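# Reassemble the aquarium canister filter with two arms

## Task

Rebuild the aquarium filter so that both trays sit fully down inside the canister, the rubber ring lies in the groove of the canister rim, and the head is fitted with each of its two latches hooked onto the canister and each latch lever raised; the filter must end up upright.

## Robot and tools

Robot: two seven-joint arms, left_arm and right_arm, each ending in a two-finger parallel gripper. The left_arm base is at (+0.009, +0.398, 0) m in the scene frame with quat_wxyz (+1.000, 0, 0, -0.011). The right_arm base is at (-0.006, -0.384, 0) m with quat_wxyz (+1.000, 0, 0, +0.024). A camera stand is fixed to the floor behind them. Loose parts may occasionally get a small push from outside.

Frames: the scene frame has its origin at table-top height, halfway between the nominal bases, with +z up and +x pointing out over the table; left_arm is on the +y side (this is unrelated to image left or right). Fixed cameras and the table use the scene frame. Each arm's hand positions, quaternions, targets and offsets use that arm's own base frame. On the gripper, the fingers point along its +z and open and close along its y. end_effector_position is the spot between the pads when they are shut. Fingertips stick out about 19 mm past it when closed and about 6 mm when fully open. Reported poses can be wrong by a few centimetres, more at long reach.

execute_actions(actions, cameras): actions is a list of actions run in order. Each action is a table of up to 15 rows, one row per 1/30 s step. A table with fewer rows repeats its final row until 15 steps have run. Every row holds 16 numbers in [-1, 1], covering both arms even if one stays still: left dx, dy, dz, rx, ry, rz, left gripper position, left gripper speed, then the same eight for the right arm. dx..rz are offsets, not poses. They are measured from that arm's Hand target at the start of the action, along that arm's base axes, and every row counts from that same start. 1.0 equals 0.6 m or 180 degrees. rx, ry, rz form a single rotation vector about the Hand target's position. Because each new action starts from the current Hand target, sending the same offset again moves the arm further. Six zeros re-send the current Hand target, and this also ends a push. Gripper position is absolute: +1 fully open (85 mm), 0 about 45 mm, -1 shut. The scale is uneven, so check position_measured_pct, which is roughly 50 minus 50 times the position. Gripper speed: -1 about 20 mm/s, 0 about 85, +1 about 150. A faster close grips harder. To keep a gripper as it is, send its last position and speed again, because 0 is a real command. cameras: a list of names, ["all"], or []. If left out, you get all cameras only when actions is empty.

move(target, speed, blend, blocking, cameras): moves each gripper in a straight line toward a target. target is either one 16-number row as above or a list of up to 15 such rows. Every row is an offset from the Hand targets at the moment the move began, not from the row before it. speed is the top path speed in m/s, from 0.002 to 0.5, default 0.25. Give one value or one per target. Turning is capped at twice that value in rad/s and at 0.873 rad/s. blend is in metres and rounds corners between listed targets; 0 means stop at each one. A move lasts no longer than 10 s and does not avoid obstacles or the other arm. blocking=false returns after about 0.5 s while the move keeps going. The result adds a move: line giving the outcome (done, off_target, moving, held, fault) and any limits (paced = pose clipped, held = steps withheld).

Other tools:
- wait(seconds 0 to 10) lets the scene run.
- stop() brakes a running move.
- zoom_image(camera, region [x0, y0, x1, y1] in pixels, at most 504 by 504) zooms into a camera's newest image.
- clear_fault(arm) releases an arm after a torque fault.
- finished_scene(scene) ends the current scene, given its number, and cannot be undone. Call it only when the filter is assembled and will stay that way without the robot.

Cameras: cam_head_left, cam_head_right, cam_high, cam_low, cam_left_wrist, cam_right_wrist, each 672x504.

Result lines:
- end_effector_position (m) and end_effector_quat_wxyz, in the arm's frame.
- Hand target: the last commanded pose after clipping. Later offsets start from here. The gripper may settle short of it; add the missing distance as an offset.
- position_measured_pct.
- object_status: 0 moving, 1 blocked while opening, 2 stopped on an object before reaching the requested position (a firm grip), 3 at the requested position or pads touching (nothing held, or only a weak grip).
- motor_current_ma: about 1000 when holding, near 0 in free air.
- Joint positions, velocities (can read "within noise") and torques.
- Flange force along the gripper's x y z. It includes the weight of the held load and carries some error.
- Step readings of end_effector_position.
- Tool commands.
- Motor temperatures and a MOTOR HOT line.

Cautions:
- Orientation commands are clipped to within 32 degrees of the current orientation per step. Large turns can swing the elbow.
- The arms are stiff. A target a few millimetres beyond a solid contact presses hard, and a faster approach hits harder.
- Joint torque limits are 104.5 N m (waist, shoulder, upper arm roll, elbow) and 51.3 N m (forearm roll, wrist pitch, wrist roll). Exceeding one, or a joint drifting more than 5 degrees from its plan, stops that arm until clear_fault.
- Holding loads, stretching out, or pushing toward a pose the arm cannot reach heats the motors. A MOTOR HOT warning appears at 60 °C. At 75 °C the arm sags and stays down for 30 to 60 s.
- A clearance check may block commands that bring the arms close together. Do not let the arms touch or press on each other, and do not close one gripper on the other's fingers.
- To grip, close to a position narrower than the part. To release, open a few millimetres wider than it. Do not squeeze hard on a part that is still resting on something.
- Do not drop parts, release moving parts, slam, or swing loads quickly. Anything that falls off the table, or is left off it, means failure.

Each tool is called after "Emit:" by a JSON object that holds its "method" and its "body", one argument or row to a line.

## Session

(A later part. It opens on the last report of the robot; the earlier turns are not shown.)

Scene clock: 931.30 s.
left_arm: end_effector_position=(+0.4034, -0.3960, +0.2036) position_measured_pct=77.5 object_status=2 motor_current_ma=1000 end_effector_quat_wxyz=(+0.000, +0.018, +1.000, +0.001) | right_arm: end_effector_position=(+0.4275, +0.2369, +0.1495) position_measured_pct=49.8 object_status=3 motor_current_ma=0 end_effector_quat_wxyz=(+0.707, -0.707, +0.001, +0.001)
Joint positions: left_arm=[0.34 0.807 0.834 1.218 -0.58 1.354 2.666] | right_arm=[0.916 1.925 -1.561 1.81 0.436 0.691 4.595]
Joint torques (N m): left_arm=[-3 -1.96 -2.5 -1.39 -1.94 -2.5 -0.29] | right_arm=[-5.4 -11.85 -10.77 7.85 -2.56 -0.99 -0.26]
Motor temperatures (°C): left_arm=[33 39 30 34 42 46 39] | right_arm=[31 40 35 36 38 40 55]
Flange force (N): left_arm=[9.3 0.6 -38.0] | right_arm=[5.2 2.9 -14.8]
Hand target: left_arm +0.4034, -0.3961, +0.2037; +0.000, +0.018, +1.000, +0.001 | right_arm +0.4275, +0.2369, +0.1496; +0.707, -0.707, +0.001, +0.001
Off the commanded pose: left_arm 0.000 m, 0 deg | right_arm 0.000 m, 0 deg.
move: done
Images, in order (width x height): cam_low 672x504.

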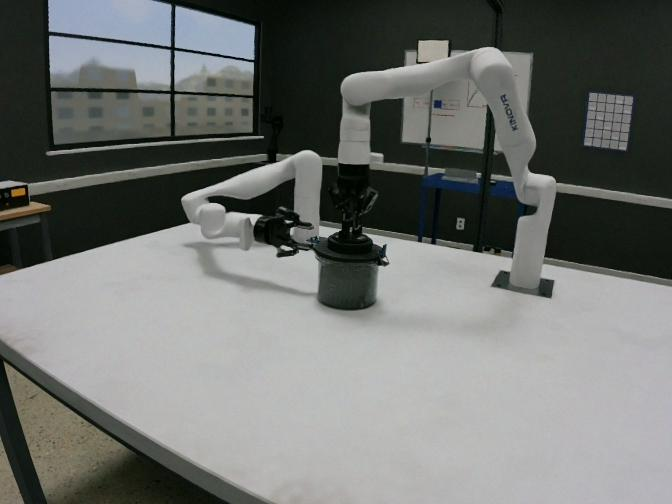

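Emit:
{"method": "move", "body": {
  "target": [0,0,0,0,0,0,-0.95,-1,0,-0.002,0.0108,0,0,0,0.0,0],
  "speed": 0.03,
  "cameras": ["cam_low","cam_head_left"]
}}

Emit:
{"method": "zoom_image", "body": {
  "camera": "cam_low",
  "region": [295, 230, 335, 270]
}}

Emit:
{"method": "zoom_image", "body": {
  "camera": "cam_head_left",
  "region": [365, 280, 425, 340]
}}

Scene clock: 937.10 s.
left_arm: end_effector_position=(+0.4034, -0.3960, +0.2037) position_measured_pct=77.5 object_status=2 motor_current_ma=1000 end_effector_quat_wxyz=(+0.000, +0.018, +1.000, +0.001) | right_arm: end_effector_position=(+0.4275, +0.2357, +0.1560) position_measured_pct=49.8 object_status=3 motor_current_ma=0 end_effector_quat_wxyz=(+0.707, -0.707, +0.001, +0.001)
Joint positions: left_arm=[0.34 0.806 0.834 1.218 -0.58 1.355 2.666] | right_arm=[0.917 1.913 -1.568 1.816 0.43 0.689 4.585]
Joint torques (N m): left_arm=[-0.98 -1.8 -0.97 -1.54 -1.08 -3.32 -0.23] | right_arm=[-6.12 -12.53 -16.83 11.25 -5.47 -0.91 -0.28]
Motor temperatures (°C): left_arm=[33 38 30 34 42 46 39] | right_arm=[31 40 35 36 38 40 55]
Flange force (N): left_arm=[7.9 4.3 -38.4] | right_arm=[7.5 16.4 -15.3]
Hand target: left_arm +0.4034, -0.3960, +0.2037; +0.000, +0.018, +1.000, +0.001 | right_arm +0.4275, +0.2357, +0.1560; +0.707, -0.707, +0.001, +0.001
Off the commanded pose: left_arm 0.000 m, 0 deg | right_arm 0.000 m, 0 deg.
move: done
Images, in order (width x height): cam_head_left 672x504, cam_low 672x504.

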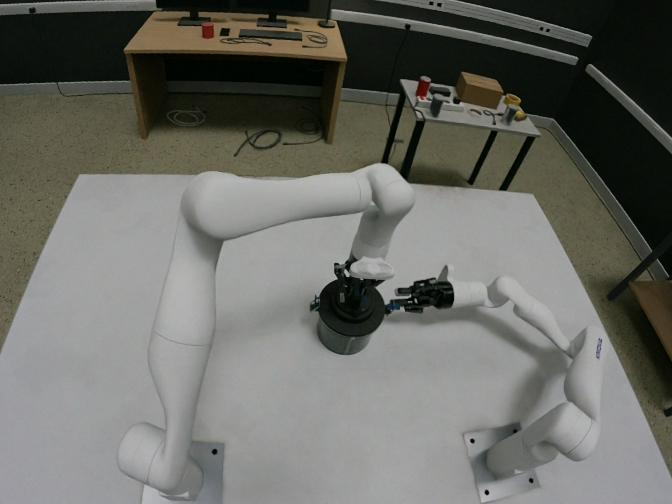

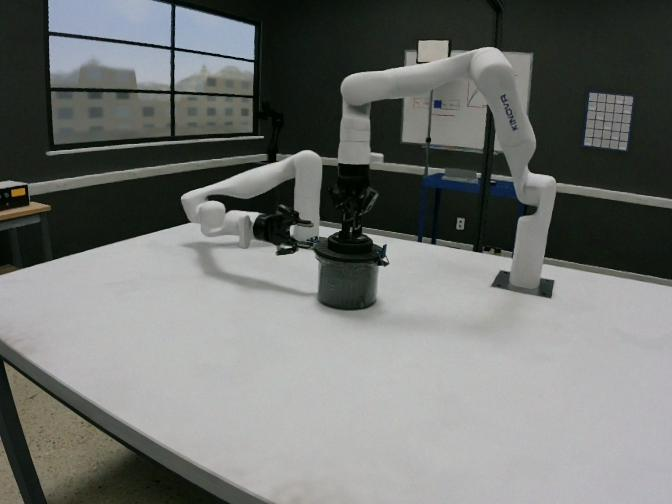

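Scaled by 12.600 from the camera's 672x504 image, which has a finer 960x720 frame.

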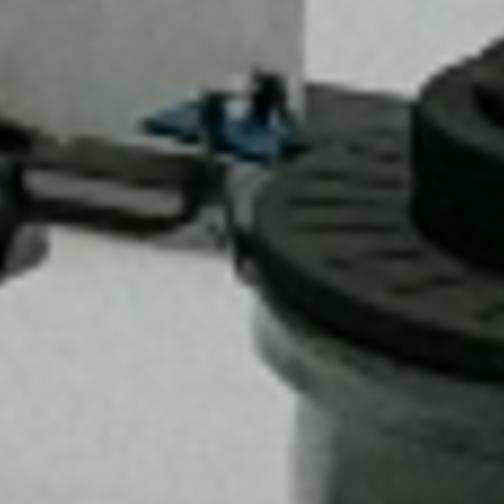

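Scaled by 8.400 from the camera's 672x504 image, which has a finer 960x720 frame.

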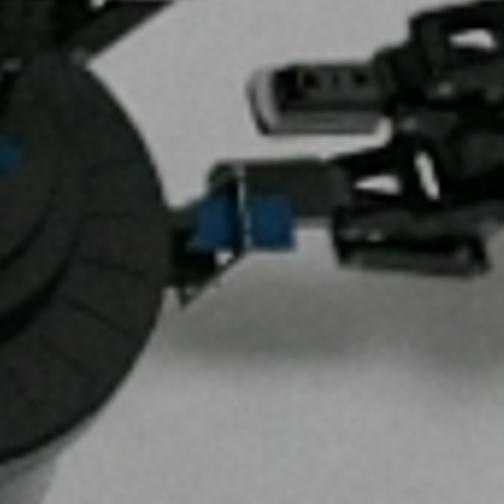

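Emit:
{"method": "move", "body": {
  "target": [0,0,0,0,0,0,-0.95,-1,0,-0.004,0.0067,0,0,0,0.0,0],
  "speed": 0.03,
  "cameras": ["cam_low","cam_head_left"]
}}

Emit:
{"method": "zoom_image", "body": {
  "camera": "cam_low",
  "region": [295, 230, 335, 270]
}}

Emit:
{"method": "zoom_image", "body": {
  "camera": "cam_head_left",
  "region": [365, 280, 425, 340]
}}

Scene clock: 941.93 s.
left_arm: end_effector_position=(+0.4034, -0.3961, +0.2037) position_measured_pct=77.5 object_status=2 motor_current_ma=1000 end_effector_quat_wxyz=(+0.000, +0.018, +1.000, +0.001) | right_arm: end_effector_position=(+0.4275, +0.2333, +0.1600) position_measured_pct=49.8 object_status=3 motor_current_ma=0 end_effector_quat_wxyz=(+0.707, -0.707, +0.001, +0.001)
Joint positions: left_arm=[0.34 0.807 0.834 1.218 -0.58 1.354 2.666] | right_arm=[0.921 1.906 -1.573 1.818 0.426 0.692 4.58]
Joint torques (N m): left_arm=[-2.6 -2.69 -1.97 -0.84 -1.51 -1.79 -0.28] | right_arm=[0.84 -14.77 -20.35 10.38 -6.76 -0.15 -0.49]
Motor temperatures (°C): left_arm=[33 38 30 34 42 46 39] | right_arm=[31 40 35 36 39 40 55]
Flange force (N): left_arm=[7.0 -0.5 -36.1] | right_arm=[10.6 22.8 2.8]
Hand target: left_arm +0.4034, -0.3961, +0.2037; +0.000, +0.018, +1.000, +0.001 | right_arm +0.4275, +0.2333, +0.1601; +0.707, -0.707, +0.001, +0.001
Off the commanded pose: left_arm 0.000 m, 0 deg | right_arm 0.000 m, 0 deg.
move: done
Images, in order (width x height): cam_head_left 672x504, cam_low 672x504.

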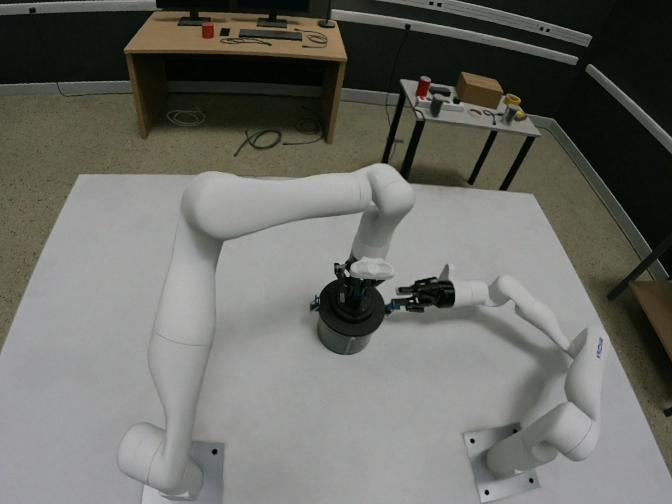

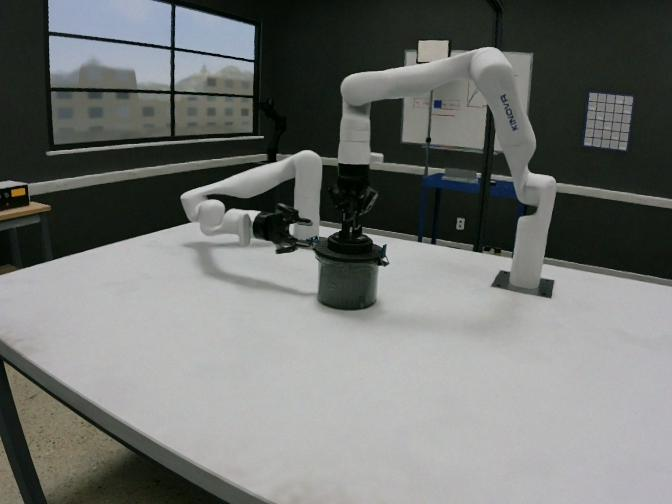

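Scaled by 12.600 from the camera's 672x504 image, which has a finer 960x720 frame.

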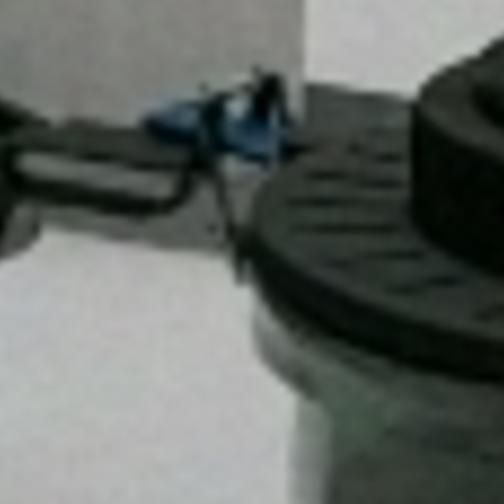

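Scaled by 8.400 from the camera's 672x504 image, which has a finer 960x720 frame.

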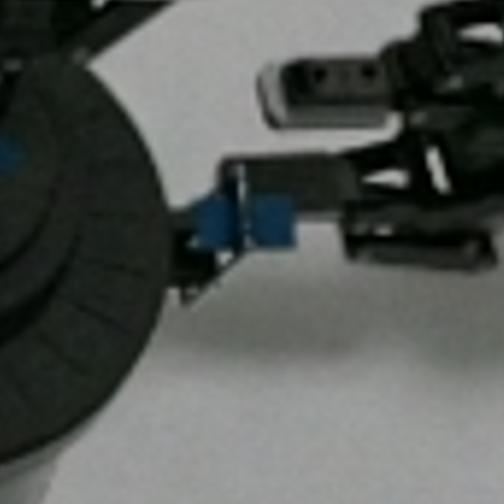

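Emit:
{"method": "move", "body": {
  "target": [0,0,0,0,0,0,-0.95,-1,0,0.0,0.0083,0,0,0,0.0,0],
  "speed": 0.03,
  "cameras": ["cam_low","cam_head_left"]
}}

Emit:
{"method": "zoom_image", "body": {
  "camera": "cam_low",
  "region": [295, 230, 335, 270]
}}

Emit:
{"method": "zoom_image", "body": {
  "camera": "cam_head_left",
  "region": [365, 280, 425, 340]
}}

Scene clock: 946.37 s.
left_arm: end_effector_position=(+0.4034, -0.3961, +0.2038) position_measured_pct=77.5 object_status=2 motor_current_ma=1000 end_effector_quat_wxyz=(+0.000, +0.018, +1.000, +0.001) | right_arm: end_effector_position=(+0.4275, +0.2333, +0.1650) position_measured_pct=49.8 object_status=3 motor_current_ma=0 end_effector_quat_wxyz=(+0.707, -0.707, +0.001, +0.001)
Joint positions: left_arm=[0.34 0.806 0.834 1.218 -0.58 1.355 2.666] | right_arm=[0.92 1.897 -1.579 1.823 0.422 0.688 4.572]
Joint torques (N m): left_arm=[-0.13 1.98 -1.89 1.61 -0.49 -2.25 0.04] | right_arm=[0.42 -15.32 -25.84 12.32 -9.26 -0.77 -0.6]
Motor temperatures (°C): left_arm=[33 38 30 34 42 46 39] | right_arm=[31 40 36 36 39 40 55]
Flange force (N): left_arm=[4.4 3.8 -45.1] | right_arm=[11.2 34.6 1.7]
Hand target: left_arm +0.4033, -0.3961, +0.2037; +0.000, +0.018, +1.000, +0.001 | right_arm +0.4275, +0.2333, +0.1650; +0.707, -0.707, +0.001, +0.001
Off the commanded pose: left_arm 0.000 m, 0 deg | right_arm 0.000 m, 0 deg.
move: done
Images, in order (width x height): cam_head_left 672x504, cam_low 672x504.

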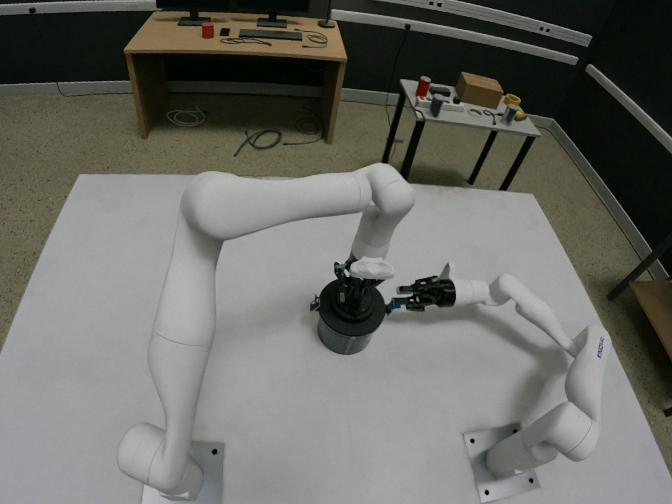

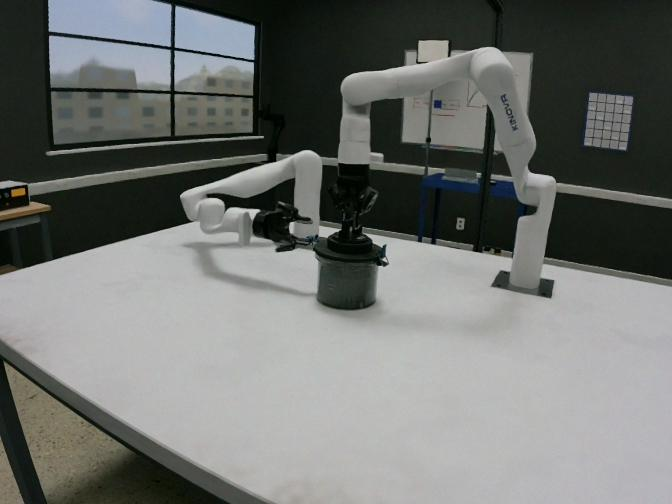

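Scaled by 12.600 from the camera's 672x504 image, which has a finer 960x720 frame.

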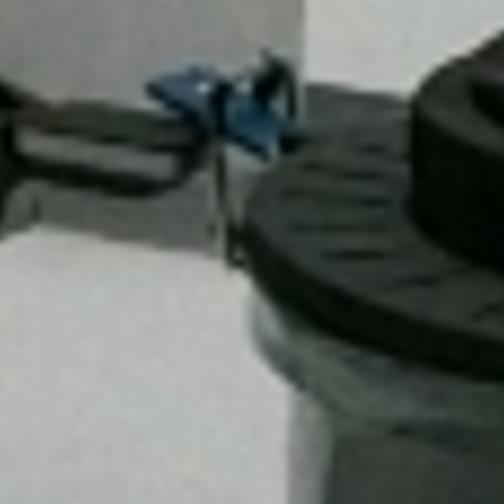

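Scaled by 8.400 from the camera's 672x504 image, which has a finer 960x720 frame.

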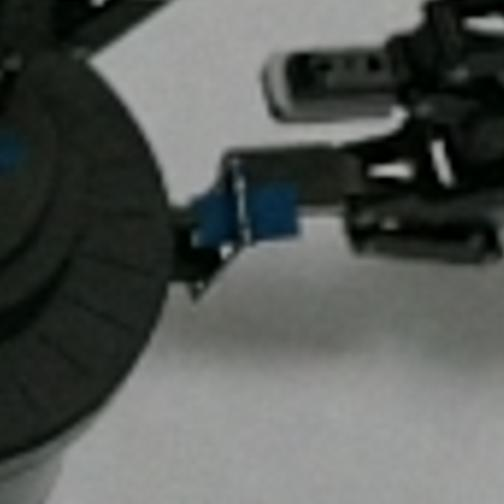

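Emit:
{"method": "move", "body": {
  "target": [
    [0,0,0,0,0,0,-0.95,-1,0,-0.0105,0.0075,0,0,0,0.0,0],
    [0,0,0,0,0,0,-0.95,-1,0,-0.0055,0.0158,0,0,0,0.0,0]
  ],
  "speed": 0.03,
  "cameras": ["cam_low","cam_head_left"]
}}

Emit:
{"method": "zoom_image", "body": {
  "camera": "cam_low",
  "region": [295, 230, 335, 270]
}}

Emit:
{"method": "zoom_image", "body": {
  "camera": "cam_head_left",
  "region": [365, 280, 425, 340]
}}

Scene clock: 959.00 s.
left_arm: end_effector_position=(+0.4033, -0.3961, +0.2036) position_measured_pct=77.5 object_status=2 motor_current_ma=1000 end_effector_quat_wxyz=(+0.000, +0.019, +1.000, +0.001) | right_arm: end_effector_position=(+0.4275, +0.2300, +0.1746) position_measured_pct=49.8 object_status=3 motor_current_ma=0 end_effector_quat_wxyz=(+0.707, -0.707, +0.001, +0.001)
Joint positions: left_arm=[0.34 0.807 0.834 1.218 -0.58 1.354 2.666] | right_arm=[0.925 1.879 -1.59 1.829 0.412 0.689 4.559]
Joint torques (N m): left_arm=[-1.57 -7.96 0.52 -0.39 -0.13 0.7 -0.22] | right_arm=[-1.81 -13.43 -13.33 6.64 -3.39 -1.06 -0.31]
Motor temperatures (°C): left_arm=[33 38 30 34 42 46 39] | right_arm=[31 40 36 36 39 40 55]
Flange force (N): left_arm=[-0.7 -5.0 -24.3] | right_arm=[6.3 7.0 -6.0]
Hand target: left_arm +0.4033, -0.3961, +0.2037; +0.000, +0.018, +1.000, +0.001 | right_arm +0.4275, +0.2300, +0.1745; +0.707, -0.707, +0.001, +0.001
Off the commanded pose: left_arm 0.000 m, 0 deg | right_arm 0.000 m, 0 deg.
move: done
Images, in order (width x height): cam_head_left 672x504, cam_low 672x504.

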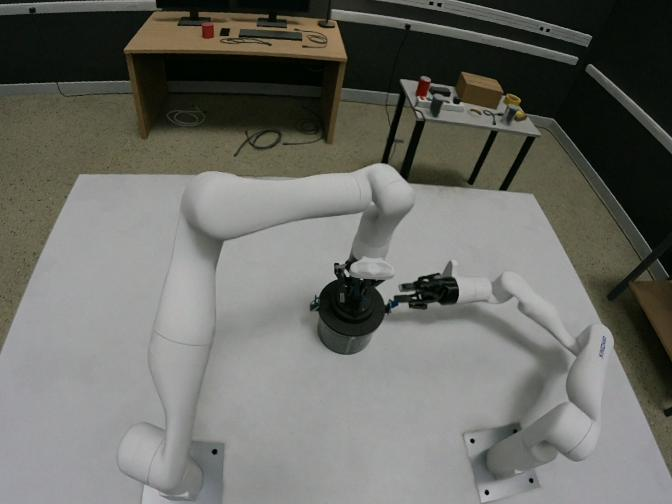

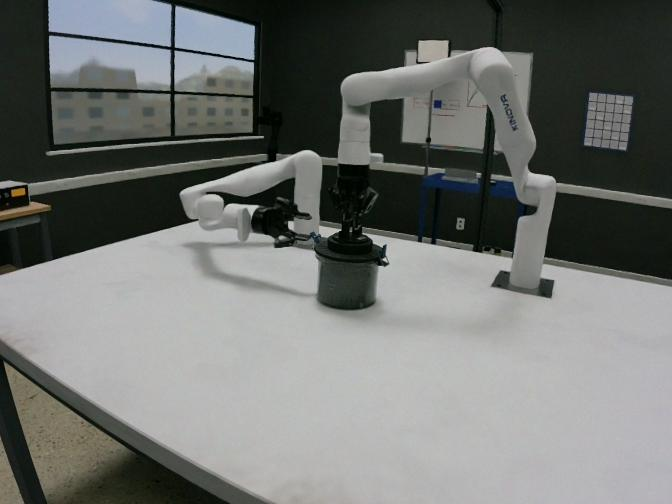

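Scaled by 12.600 from the camera's 672x504 image, which has a finer 960x720 frame.

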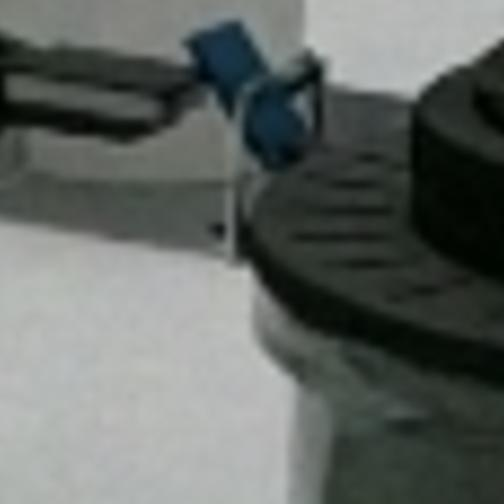

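Scaled by 8.400 from the camera's 672x504 image, which has a finer 960x720 frame.

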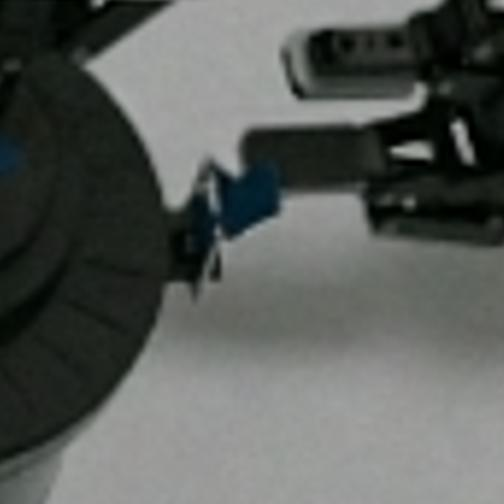

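Emit:
{"method": "move", "body": {
  "target": [0,0,0,0,0,0,-0.95,-1,0,0.009,0.0083,0,0,0,0.0,0],
  "speed": 0.03,
  "cameras": ["cam_low","cam_head_left"]
}}

Emit:
{"method": "zoom_image", "body": {
  "camera": "cam_low",
  "region": [295, 230, 335, 270]
}}

Emit:
{"method": "zoom_image", "body": {
  "camera": "cam_head_left",
  "region": [365, 280, 425, 340]
}}

Scene clock: 963.57 s.
left_arm: end_effector_position=(+0.4034, -0.3960, +0.2037) position_measured_pct=77.5 object_status=2 motor_current_ma=1000 end_effector_quat_wxyz=(+0.000, +0.018, +1.000, +0.001) | right_arm: end_effector_position=(+0.4274, +0.2354, +0.1795) position_measured_pct=49.8 object_status=3 motor_current_ma=0 end_effector_quat_wxyz=(+0.707, -0.707, +0.001, +0.001)
Joint positions: left_arm=[0.34 0.806 0.834 1.218 -0.58 1.354 2.666] | right_arm=[0.913 1.87 -1.595 1.837 0.41 0.671 4.549]
Joint torques (N m): left_arm=[-2.4 -11.44 1.04 -2.46 -0.39 0.49 -0.11] | right_arm=[-1.13 -13.51 -12.26 6.36 -2.87 -0.56 -0.32]
Motor temperatures (°C): left_arm=[33 38 30 34 42 46 39] | right_arm=[31 40 36 36 39 40 55]
Flange force (N): left_arm=[0.1 -5.9 -18.0] | right_arm=[7.3 4.6 -3.5]
Hand target: left_arm +0.4033, -0.3960, +0.2037; +0.000, +0.018, +1.000, +0.001 | right_arm +0.4275, +0.2354, +0.1795; +0.707, -0.707, +0.001, +0.001
Off the commanded pose: left_arm 0.000 m, 0 deg | right_arm 0.000 m, 0 deg.
move: done
Images, in order (width x height): cam_head_left 672x504, cam_low 672x504.

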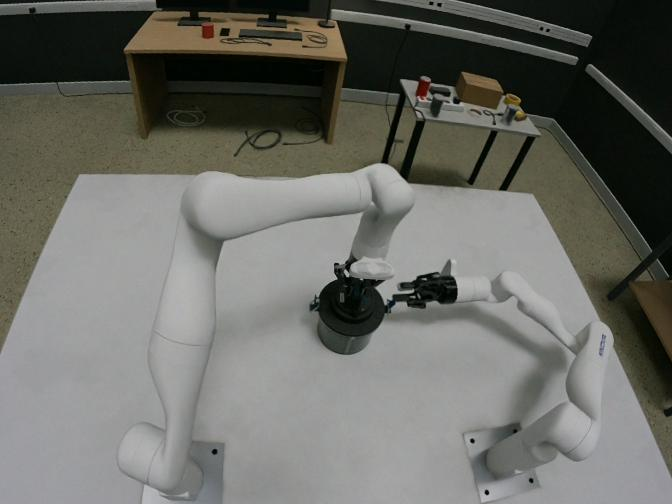

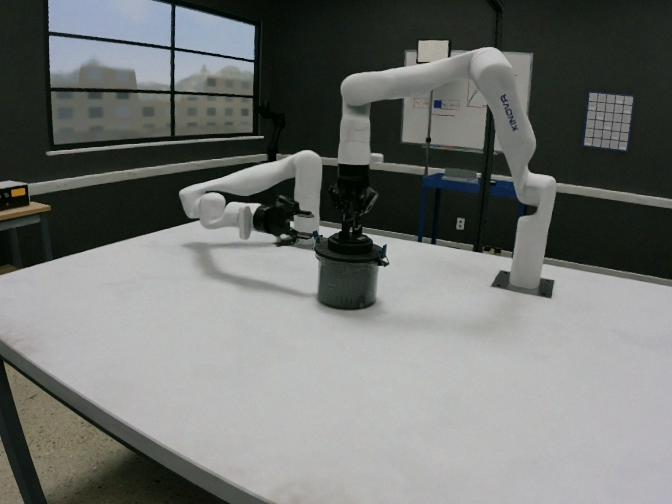

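Scaled by 12.600 from the camera's 672x504 image, which has a finer 960x720 frame.

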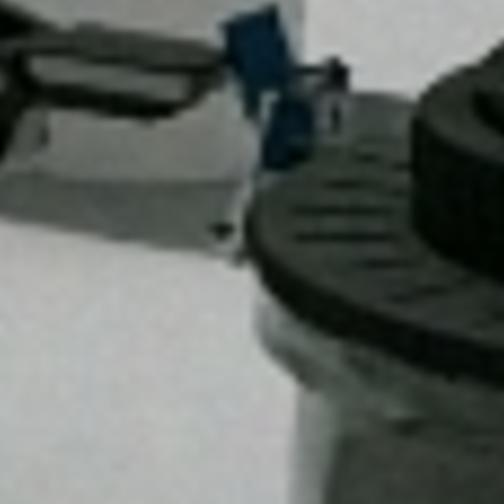

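Scaled by 8.400 from the camera's 672x504 image, which has a finer 960x720 frame.

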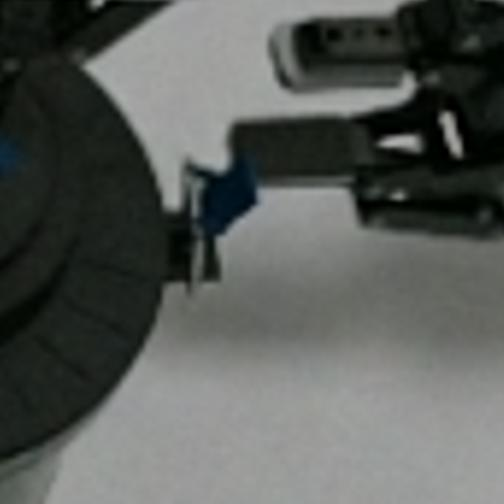

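Emit:
{"method": "move", "body": {
  "target": [0,0,0,0,0,0,-0.95,-1,0,0.011,0.0055,0,0,0,0.0,0],
  "speed": 0.03
}}

Emit:
{"method": "move", "body": {
  "target": [0,0,0,0,0,0,-0.95,-1,0,0.009,0.003,0,0,0,0.0,0],
  "speed": 0.03,
  "cameras": ["cam_low","cam_head_left"]
}}

Emit:
{"method": "zoom_image", "body": {
  "camera": "cam_low",
  "region": [295, 230, 335, 270]
}}

Emit:
{"method": "zoom_image", "body": {
  "camera": "cam_head_left",
  "region": [365, 280, 425, 340]
}}

Scene clock: 966.83 s.
left_arm: end_effector_position=(+0.4033, -0.3961, +0.2037) position_measured_pct=77.5 object_status=2 motor_current_ma=1000 end_effector_quat_wxyz=(+0.000, +0.018, +1.000, +0.001) | right_arm: end_effector_position=(+0.4275, +0.2420, +0.1828) position_measured_pct=49.8 object_status=3 motor_current_ma=0 end_effector_quat_wxyz=(+0.707, -0.707, +0.001, +0.001)
Joint positions: left_arm=[0.34 0.807 0.834 1.218 -0.58 1.354 2.666] | right_arm=[0.898 1.863 -1.597 1.843 0.41 0.65 4.542]
Joint torques (N m): left_arm=[-4.22 -12.81 0.11 -1.66 -0.71 2.23 -0.15] | right_arm=[1.28 -13.82 -10.44 4.54 -1.79 -0.36 -0.27]
Motor temperatures (°C): left_arm=[33 38 30 34 42 46 39] | right_arm=[31 40 36 36 39 40 55]
Flange force (N): left_arm=[-1.6 -12.0 -15.0] | right_arm=[7.0 -0.1 2.2]
Hand target: left_arm +0.4033, -0.3961, +0.2037; +0.000, +0.018, +1.000, +0.001 | right_arm +0.4275, +0.2420, +0.1828; +0.707, -0.707, +0.001, +0.001
Off the commanded pose: left_arm 0.000 m, 0 deg | right_arm 0.000 m, 0 deg.
move: done

Scene clock: 967.53 s.
left_arm: end_effector_position=(+0.4034, -0.3959, +0.2037) position_measured_pct=77.5 object_status=2 motor_current_ma=1000 end_effector_quat_wxyz=(+0.000, +0.018, +1.000, +0.001) | right_arm: end_effector_position=(+0.4275, +0.2474, +0.1846) position_measured_pct=49.8 object_status=3 motor_current_ma=0 end_effector_quat_wxyz=(+0.707, -0.707, +0.001, +0.001)
Joint positions: left_arm=[0.34 0.806 0.834 1.218 -0.58 1.355 2.666] | right_arm=[0.887 1.859 -1.597 1.848 0.412 0.635 4.537]
Joint torques (N m): left_arm=[1.17 -12.68 4.43 -5.15 0.56 -2.55 -0.07] | right_arm=[-5.39 -12.63 -12.28 7.96 -3.03 -0.78 -0.3]
Motor temperatures (°C): left_arm=[33 38 30 34 42 46 39] | right_arm=[31 40 36 36 39 40 55]
Flange force (N): left_arm=[1.1 3.6 -16.7] | right_arm=[7.1 5.2 -13.4]
Hand target: left_arm +0.4033, -0.3961, +0.2037; +0.000, +0.018, +1.000, +0.001 | right_arm +0.4275, +0.2474, +0.1846; +0.707, -0.707, +0.001, +0.001
Off the commanded pose: left_arm 0.000 m, 0 deg | right_arm 0.000 m, 0 deg.
move: done
Images, in order (width x height): cam_head_left 672x504, cam_low 672x504.

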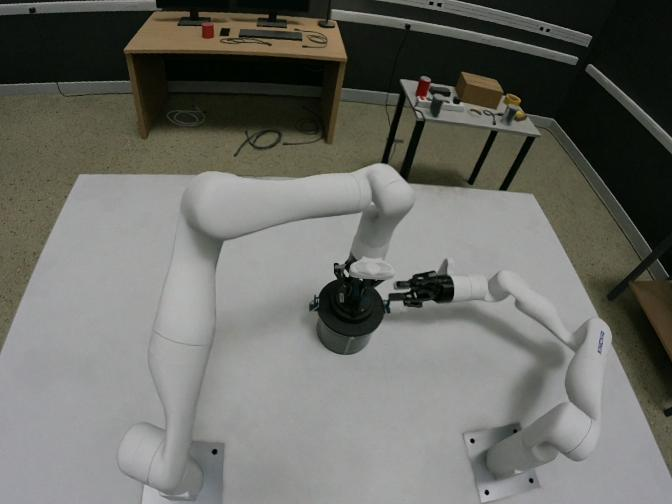

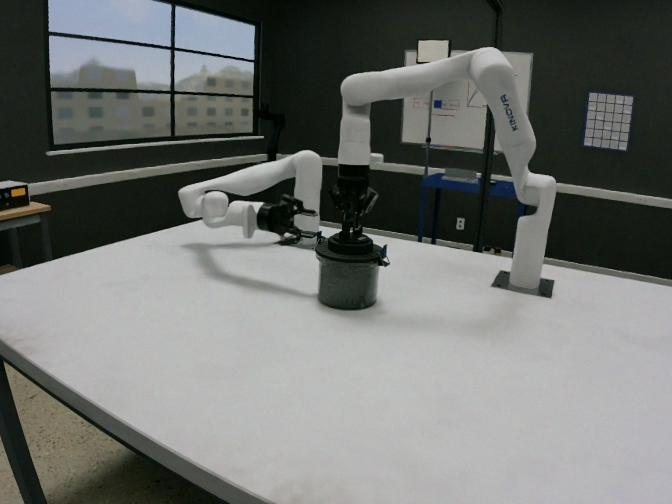

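Scaled by 12.600 from the camera's 672x504 image, which has a finer 960x720 frame.

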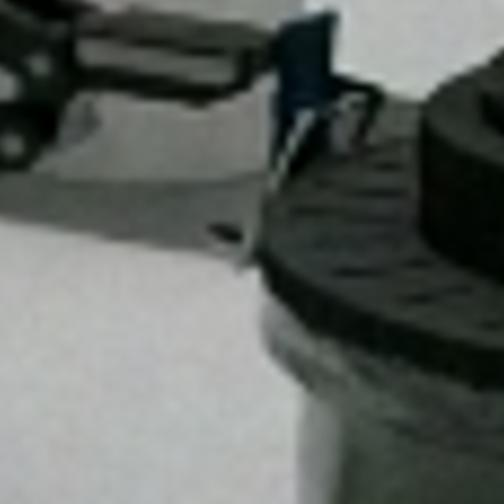

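Scaled by 8.400 from the camera's 672x504 image, which has a finer 960x720 frame.

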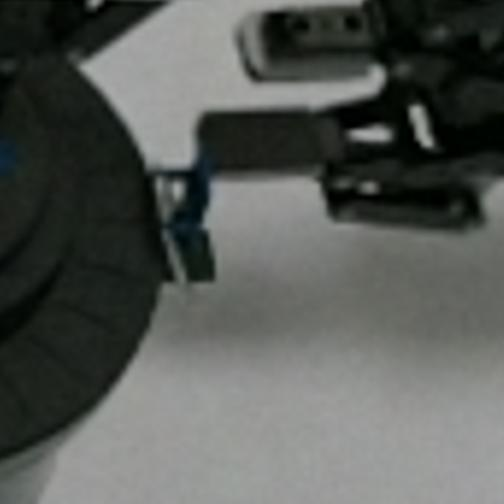

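Emit:
{"method": "move", "body": {
  "target": [0,0,0,0,0,0,-0.95,-1,0,0.003,0,0,0,0,0.0,0],
  "speed": 0.02
}}

Emit:
{"method": "move", "body": {
  "target": [
    [0,0,0.003,0,0,0,-0.95,-1,0,-0.012,0,0,0,0,0.0,0],
    [0,0,0.005,0,0,0,-0.95,-1,0,-0.1,0.02,0,0,0,0.0,0]
  ],
  "speed": [0.03,0.08],
  "cameras": ["cam_low","cam_head_left","cam_right_wrist","cam_head_right"]
}}

Emit:
{"method": "zoom_image", "body": {
  "camera": "cam_right_wrist",
  "region": [310, 170, 560, 504]
}}

Emit:
{"method": "zoom_image", "body": {
  "camera": "cam_low",
  "region": [300, 210, 400, 310]
}}

Scene clock: 972.23 s.
left_arm: end_effector_position=(+0.4034, -0.3960, +0.2037) position_measured_pct=77.5 object_status=2 motor_current_ma=1000 end_effector_quat_wxyz=(+0.000, +0.018, +1.000, +0.001) | right_arm: end_effector_position=(+0.4275, +0.2492, +0.1846) position_measured_pct=49.8 object_status=3 motor_current_ma=0 end_effector_quat_wxyz=(+0.707, -0.707, +0.001, +0.001)
Joint positions: left_arm=[0.34 0.806 0.834 1.218 -0.58 1.354 2.666] | right_arm=[0.883 1.859 -1.597 1.849 0.413 0.63 4.536]
Joint torques (N m): left_arm=[6.21 -12.34 8.47 -7.76 1.94 -6.56 -0.09] | right_arm=[-10.51 -11.76 -14.08 10.54 -4.1 -1.23 -0.34]
Motor temperatures (°C): left_arm=[33 38 29 34 42 46 39] | right_arm=[31 40 36 36 39 40 55]
Flange force (N): left_arm=[2.5 16.9 -18.4] | right_arm=[6.8 10.0 -25.6]
Hand target: left_arm +0.4033, -0.3960, +0.2037; +0.000, +0.018, +1.000, +0.001 | right_arm +0.4275, +0.2492, +0.1846; +0.707, -0.707, +0.001, +0.001
Off the commanded pose: left_arm 0.000 m, 0 deg | right_arm 0.000 m, 0 deg.
move: done

Scene clock: 973.77 s.
left_arm: end_effector_position=(+0.4033, -0.3961, +0.2067) position_measured_pct=77.5 object_status=2 motor_current_ma=1000 end_effector_quat_wxyz=(+0.000, +0.018, +1.000, +0.001) | right_arm: end_effector_position=(+0.4275, +0.1892, +0.1966) position_measured_pct=49.8 object_status=3 motor_current_ma=0 end_effector_quat_wxyz=(+0.707, -0.707, +0.001, +0.001)
Joint positions: left_arm=[0.341 0.804 0.836 1.212 -0.578 1.362 2.664] | right_arm=[1 1.842 -1.628 1.814 0.37 0.786 4.543]
Joint torques (N m): left_arm=[-1.45 -28.1 7.18 -10.78 -0.24 0.24 -0.2] | right_arm=[1.28 -14.06 -10.36 4.11 -2.09 -0.37 -0.29]
Motor temperatures (°C): left_arm=[33 38 30 34 42 46 39] | right_arm=[31 40 36 36 39 40 55]
Flange force (N): left_arm=[-0.6 -4.6 14.4] | right_arm=[7.4 -0.1 1.2]
Hand target: left_arm +0.4033, -0.3961, +0.2067; +0.000, +0.018, +1.000, +0.001 | right_arm +0.4275, +0.1892, +0.1966; +0.707, -0.707, +0.001, +0.001
Off the commanded pose: left_arm 0.000 m, 0 deg | right_arm 0.000 m, 0 deg.
move: done
Images, in order (width x height): cam_head_left 672x504, cam_head_right 672x504, cam_low 672x504, cam_right_wrist 672x504.

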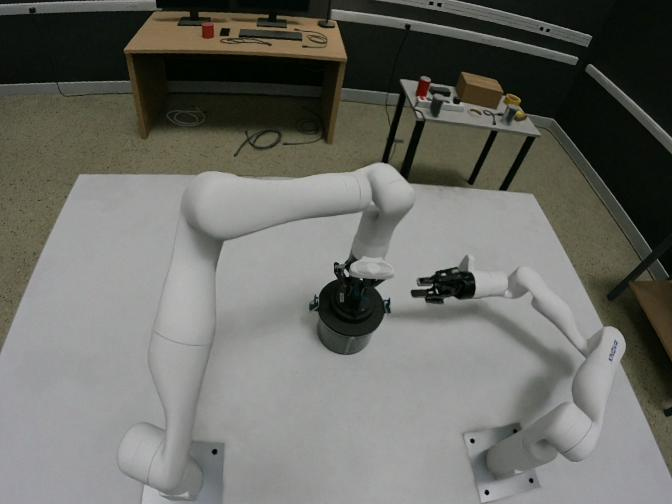

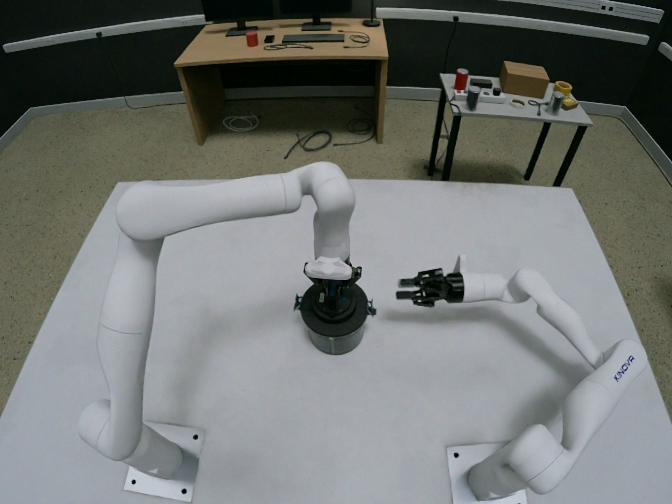

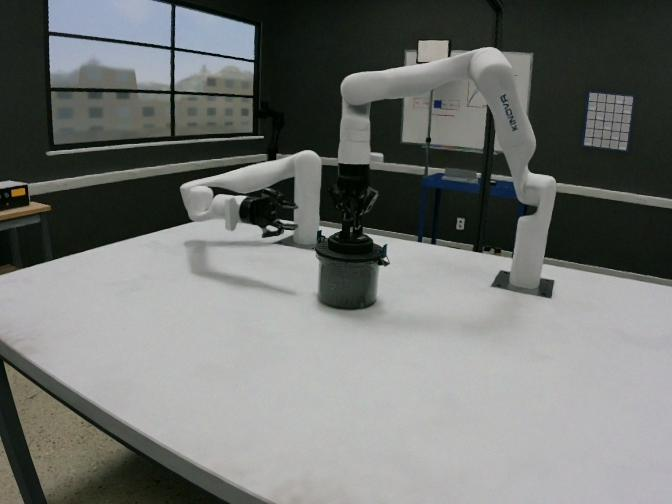

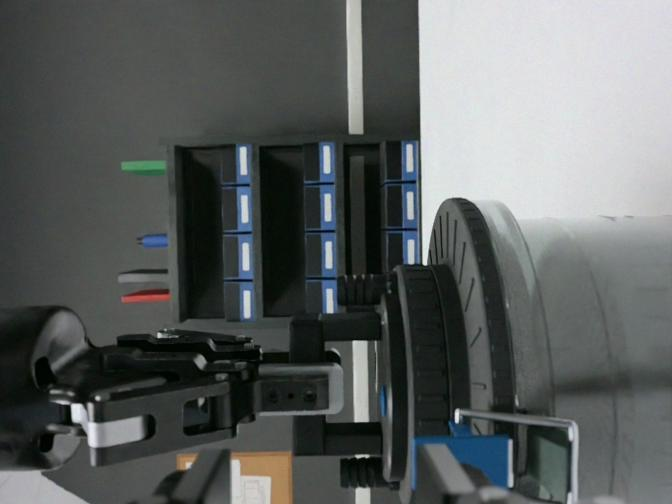

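Scaled by 1.509.

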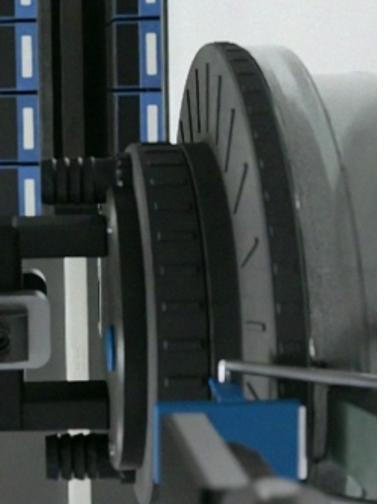

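Scaled by 5.040 from the camera's 672x504 image, which has a finer 960x720 frame.

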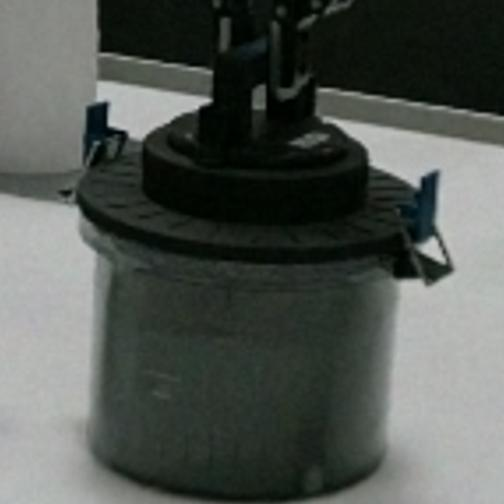

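Emit:
{"method": "move", "body": {
  "target": [
    [0,0,-0.0022,0,0,0,-0.95,-1,0,0,0,0,0,0,0.0,0],
    [0,0,-0.0022,0,0,0,-0.2,-1,0,-0.1,0.05,0,0,0,0.0,0]
  ],
  "speed": [0.02,0.08]
}}

Emit:
{"method": "move", "body": {
  "target": [
    [0,0,0.2,0,0,0,-0.2,-1,0,0,0,0,0,0,0.0,0],
    [0.0925,0,0.2,0,0,0,-0.2,-1,0,0,0,0,0,0,0.0,0]
  ],
  "speed": 0.1,
  "cameras": ["all"]
}}

Emit:
{"method": "zoom_image", "body": {
  "camera": "cam_low",
  "region": [300, 210, 400, 310]
}}

Emit:
{"method": "zoom_image", "body": {
  "camera": "cam_head_right",
  "region": [285, 270, 385, 370]
}}

Emit:
{"method": "zoom_image", "body": {
  "camera": "cam_right_wrist",
  "region": [336, 150, 672, 504]
}}

Scene clock: 980.67 s.
left_arm: end_effector_position=(+0.4034, -0.3960, +0.2054) position_measured_pct=60.2 object_status=0 motor_current_ma=0 end_effector_quat_wxyz=(+0.000, +0.018, +1.000, +0.001) | right_arm: end_effector_position=(+0.4275, +0.1292, +0.2266) position_measured_pct=49.8 object_status=3 motor_current_ma=0 end_effector_quat_wxyz=(+0.707, -0.707, +0.001, +0.001)
Joint positions: left_arm=[0.341 0.805 0.835 1.215 -0.579 1.358 2.665] | right_arm=[1.095 1.791 -1.683 1.76 0.307 0.941 4.526]
Joint torques (N m): left_arm=[-1.41 -20.27 4.5 -6.86 -0.28 0.24 -0.19] | right_arm=[1.3 -14.73 -10.32 3.38 -2.35 -0.41 -0.28]
Motor temperatures (°C): left_arm=[33 38 29 34 42 46 39] | right_arm=[31 40 36 36 39 40 55]
Flange force (N): left_arm=[-0.4 -4.3 -0.9] | right_arm=[7.9 -0.4 0.0]
Hand target: left_arm +0.4033, -0.3961, +0.2054; +0.000, +0.018, +1.000, +0.001 | right_arm +0.4275, +0.1292, +0.2266; +0.707, -0.707, +0.001, +0.001
Off the commanded pose: left_arm 0.000 m, 0 deg | right_arm 0.000 m, 0 deg.
move: done

Scene clock: 983.03 s.
left_arm: end_effector_position=(+0.4588, -0.3961, +0.3254) position_measured_pct=60.2 object_status=3 motor_current_ma=0 end_effector_quat_wxyz=(+0.000, +0.018, +1.000, +0.001) | right_arm: end_effector_position=(+0.4275, +0.1292, +0.2266) position_measured_pct=49.8 object_status=3 motor_current_ma=0 end_effector_quat_wxyz=(+0.707, -0.707, +0.001, +0.001)
Joint positions: left_arm=[0.447 0.856 0.829 0.641 -0.608 1.793 2.45] | right_arm=[1.095 1.791 -1.683 1.76 0.307 0.941 4.526]
Joint torques (N m): left_arm=[-1.45 -22.61 2.98 -6.77 -0.29 0.24 -0.17] | right_arm=[1.3 -14.67 -10.32 3.36 -2.36 -0.43 -0.27]
Motor temperatures (°C): left_arm=[33 38 29 34 42 46 39] | right_arm=[31 40 36 36 39 40 55]
Flange force (N): left_arm=[-2.3 -5.3 -2.8] | right_arm=[7.8 -0.4 0.0]
Hand target: left_arm +0.4588, -0.3961, +0.3254; +0.000, +0.018, +1.000, +0.001 | right_arm +0.4275, +0.1292, +0.2266; +0.707, -0.707, +0.001, +0.001
Off the commanded pose: left_arm 0.000 m, 0 deg | right_arm 0.000 m, 0 deg.
move: done

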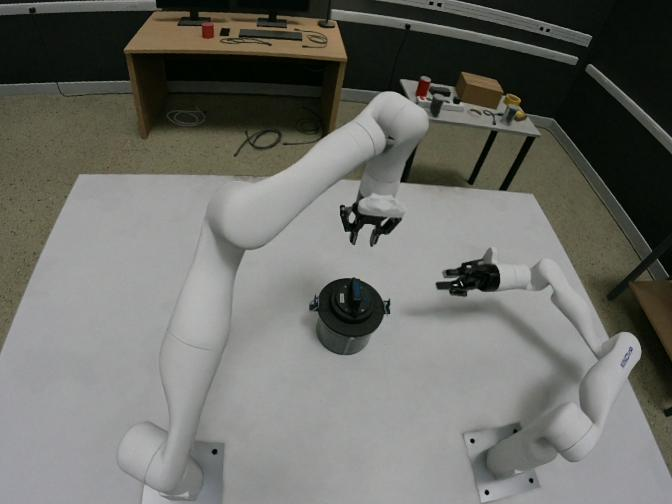

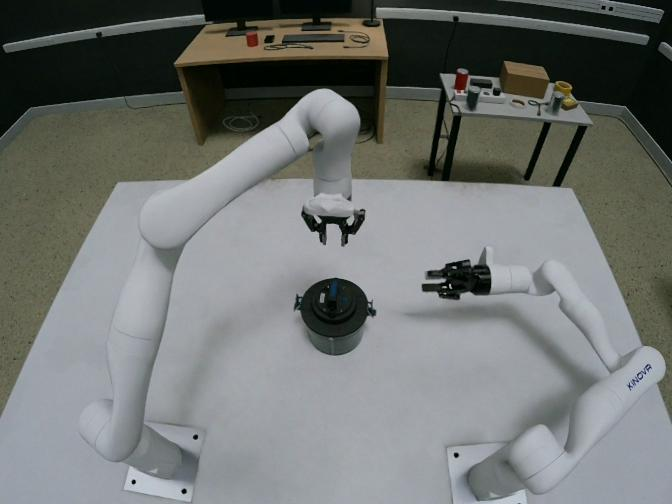

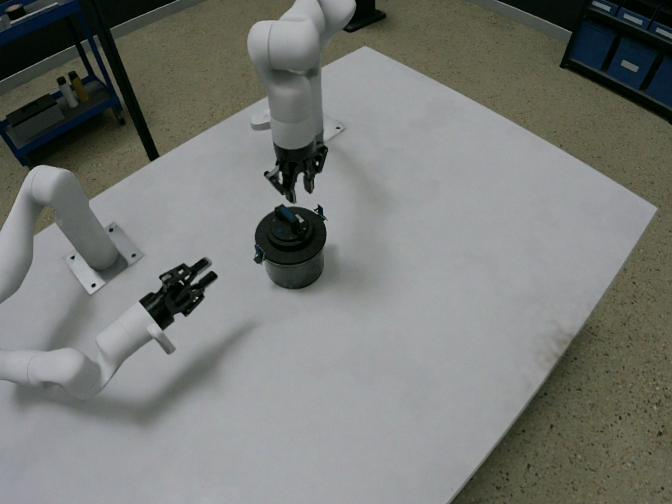

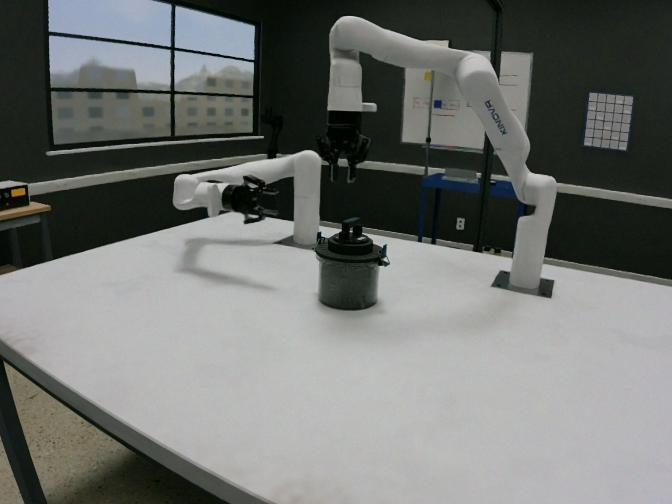

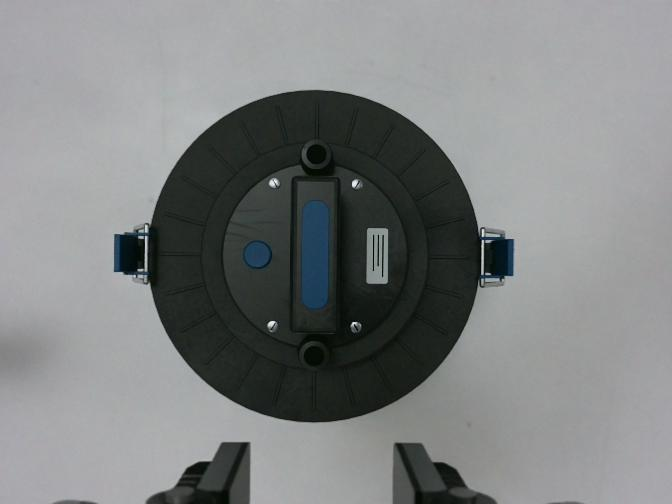

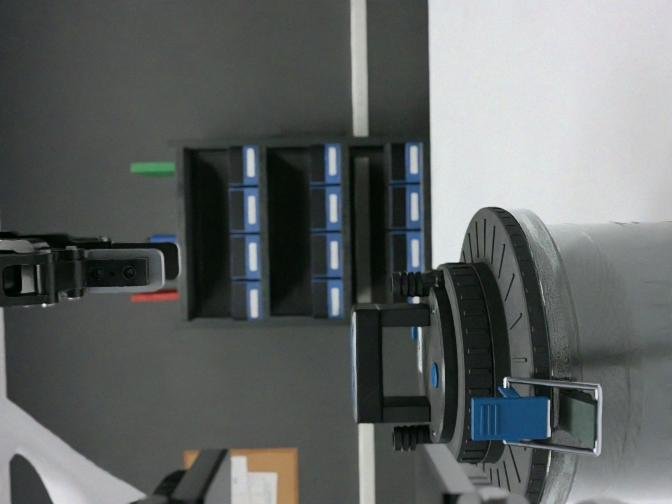

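Scaled by 5.040 from the camera's 672x504 image, which has a finer 960x720 frame.

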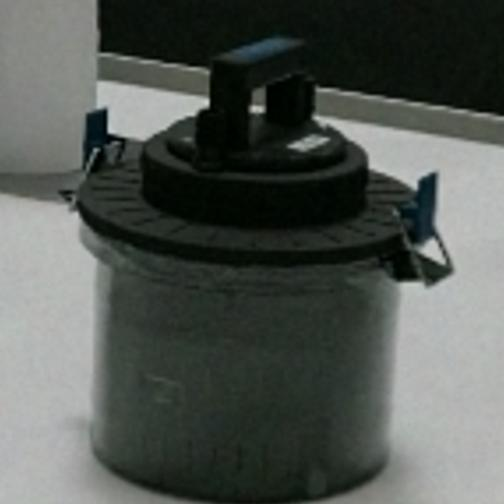

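Scaled by 5.040 from the camera's 672x504 image, which has a finer 960x720 frame.

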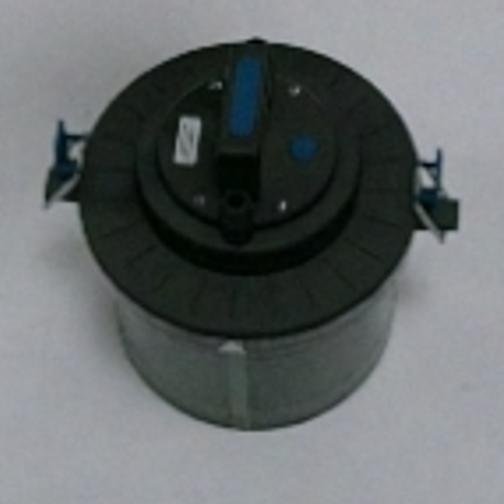

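Scaled by 1.424.

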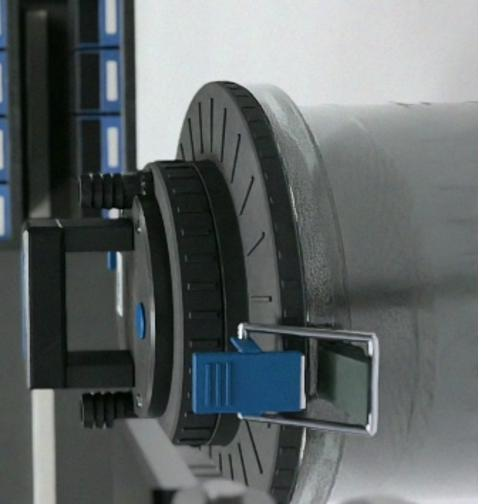

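Emit:
{"method": "finished_scene", "body": {
  "scene": 1
}}

The scene is finished: the task was done.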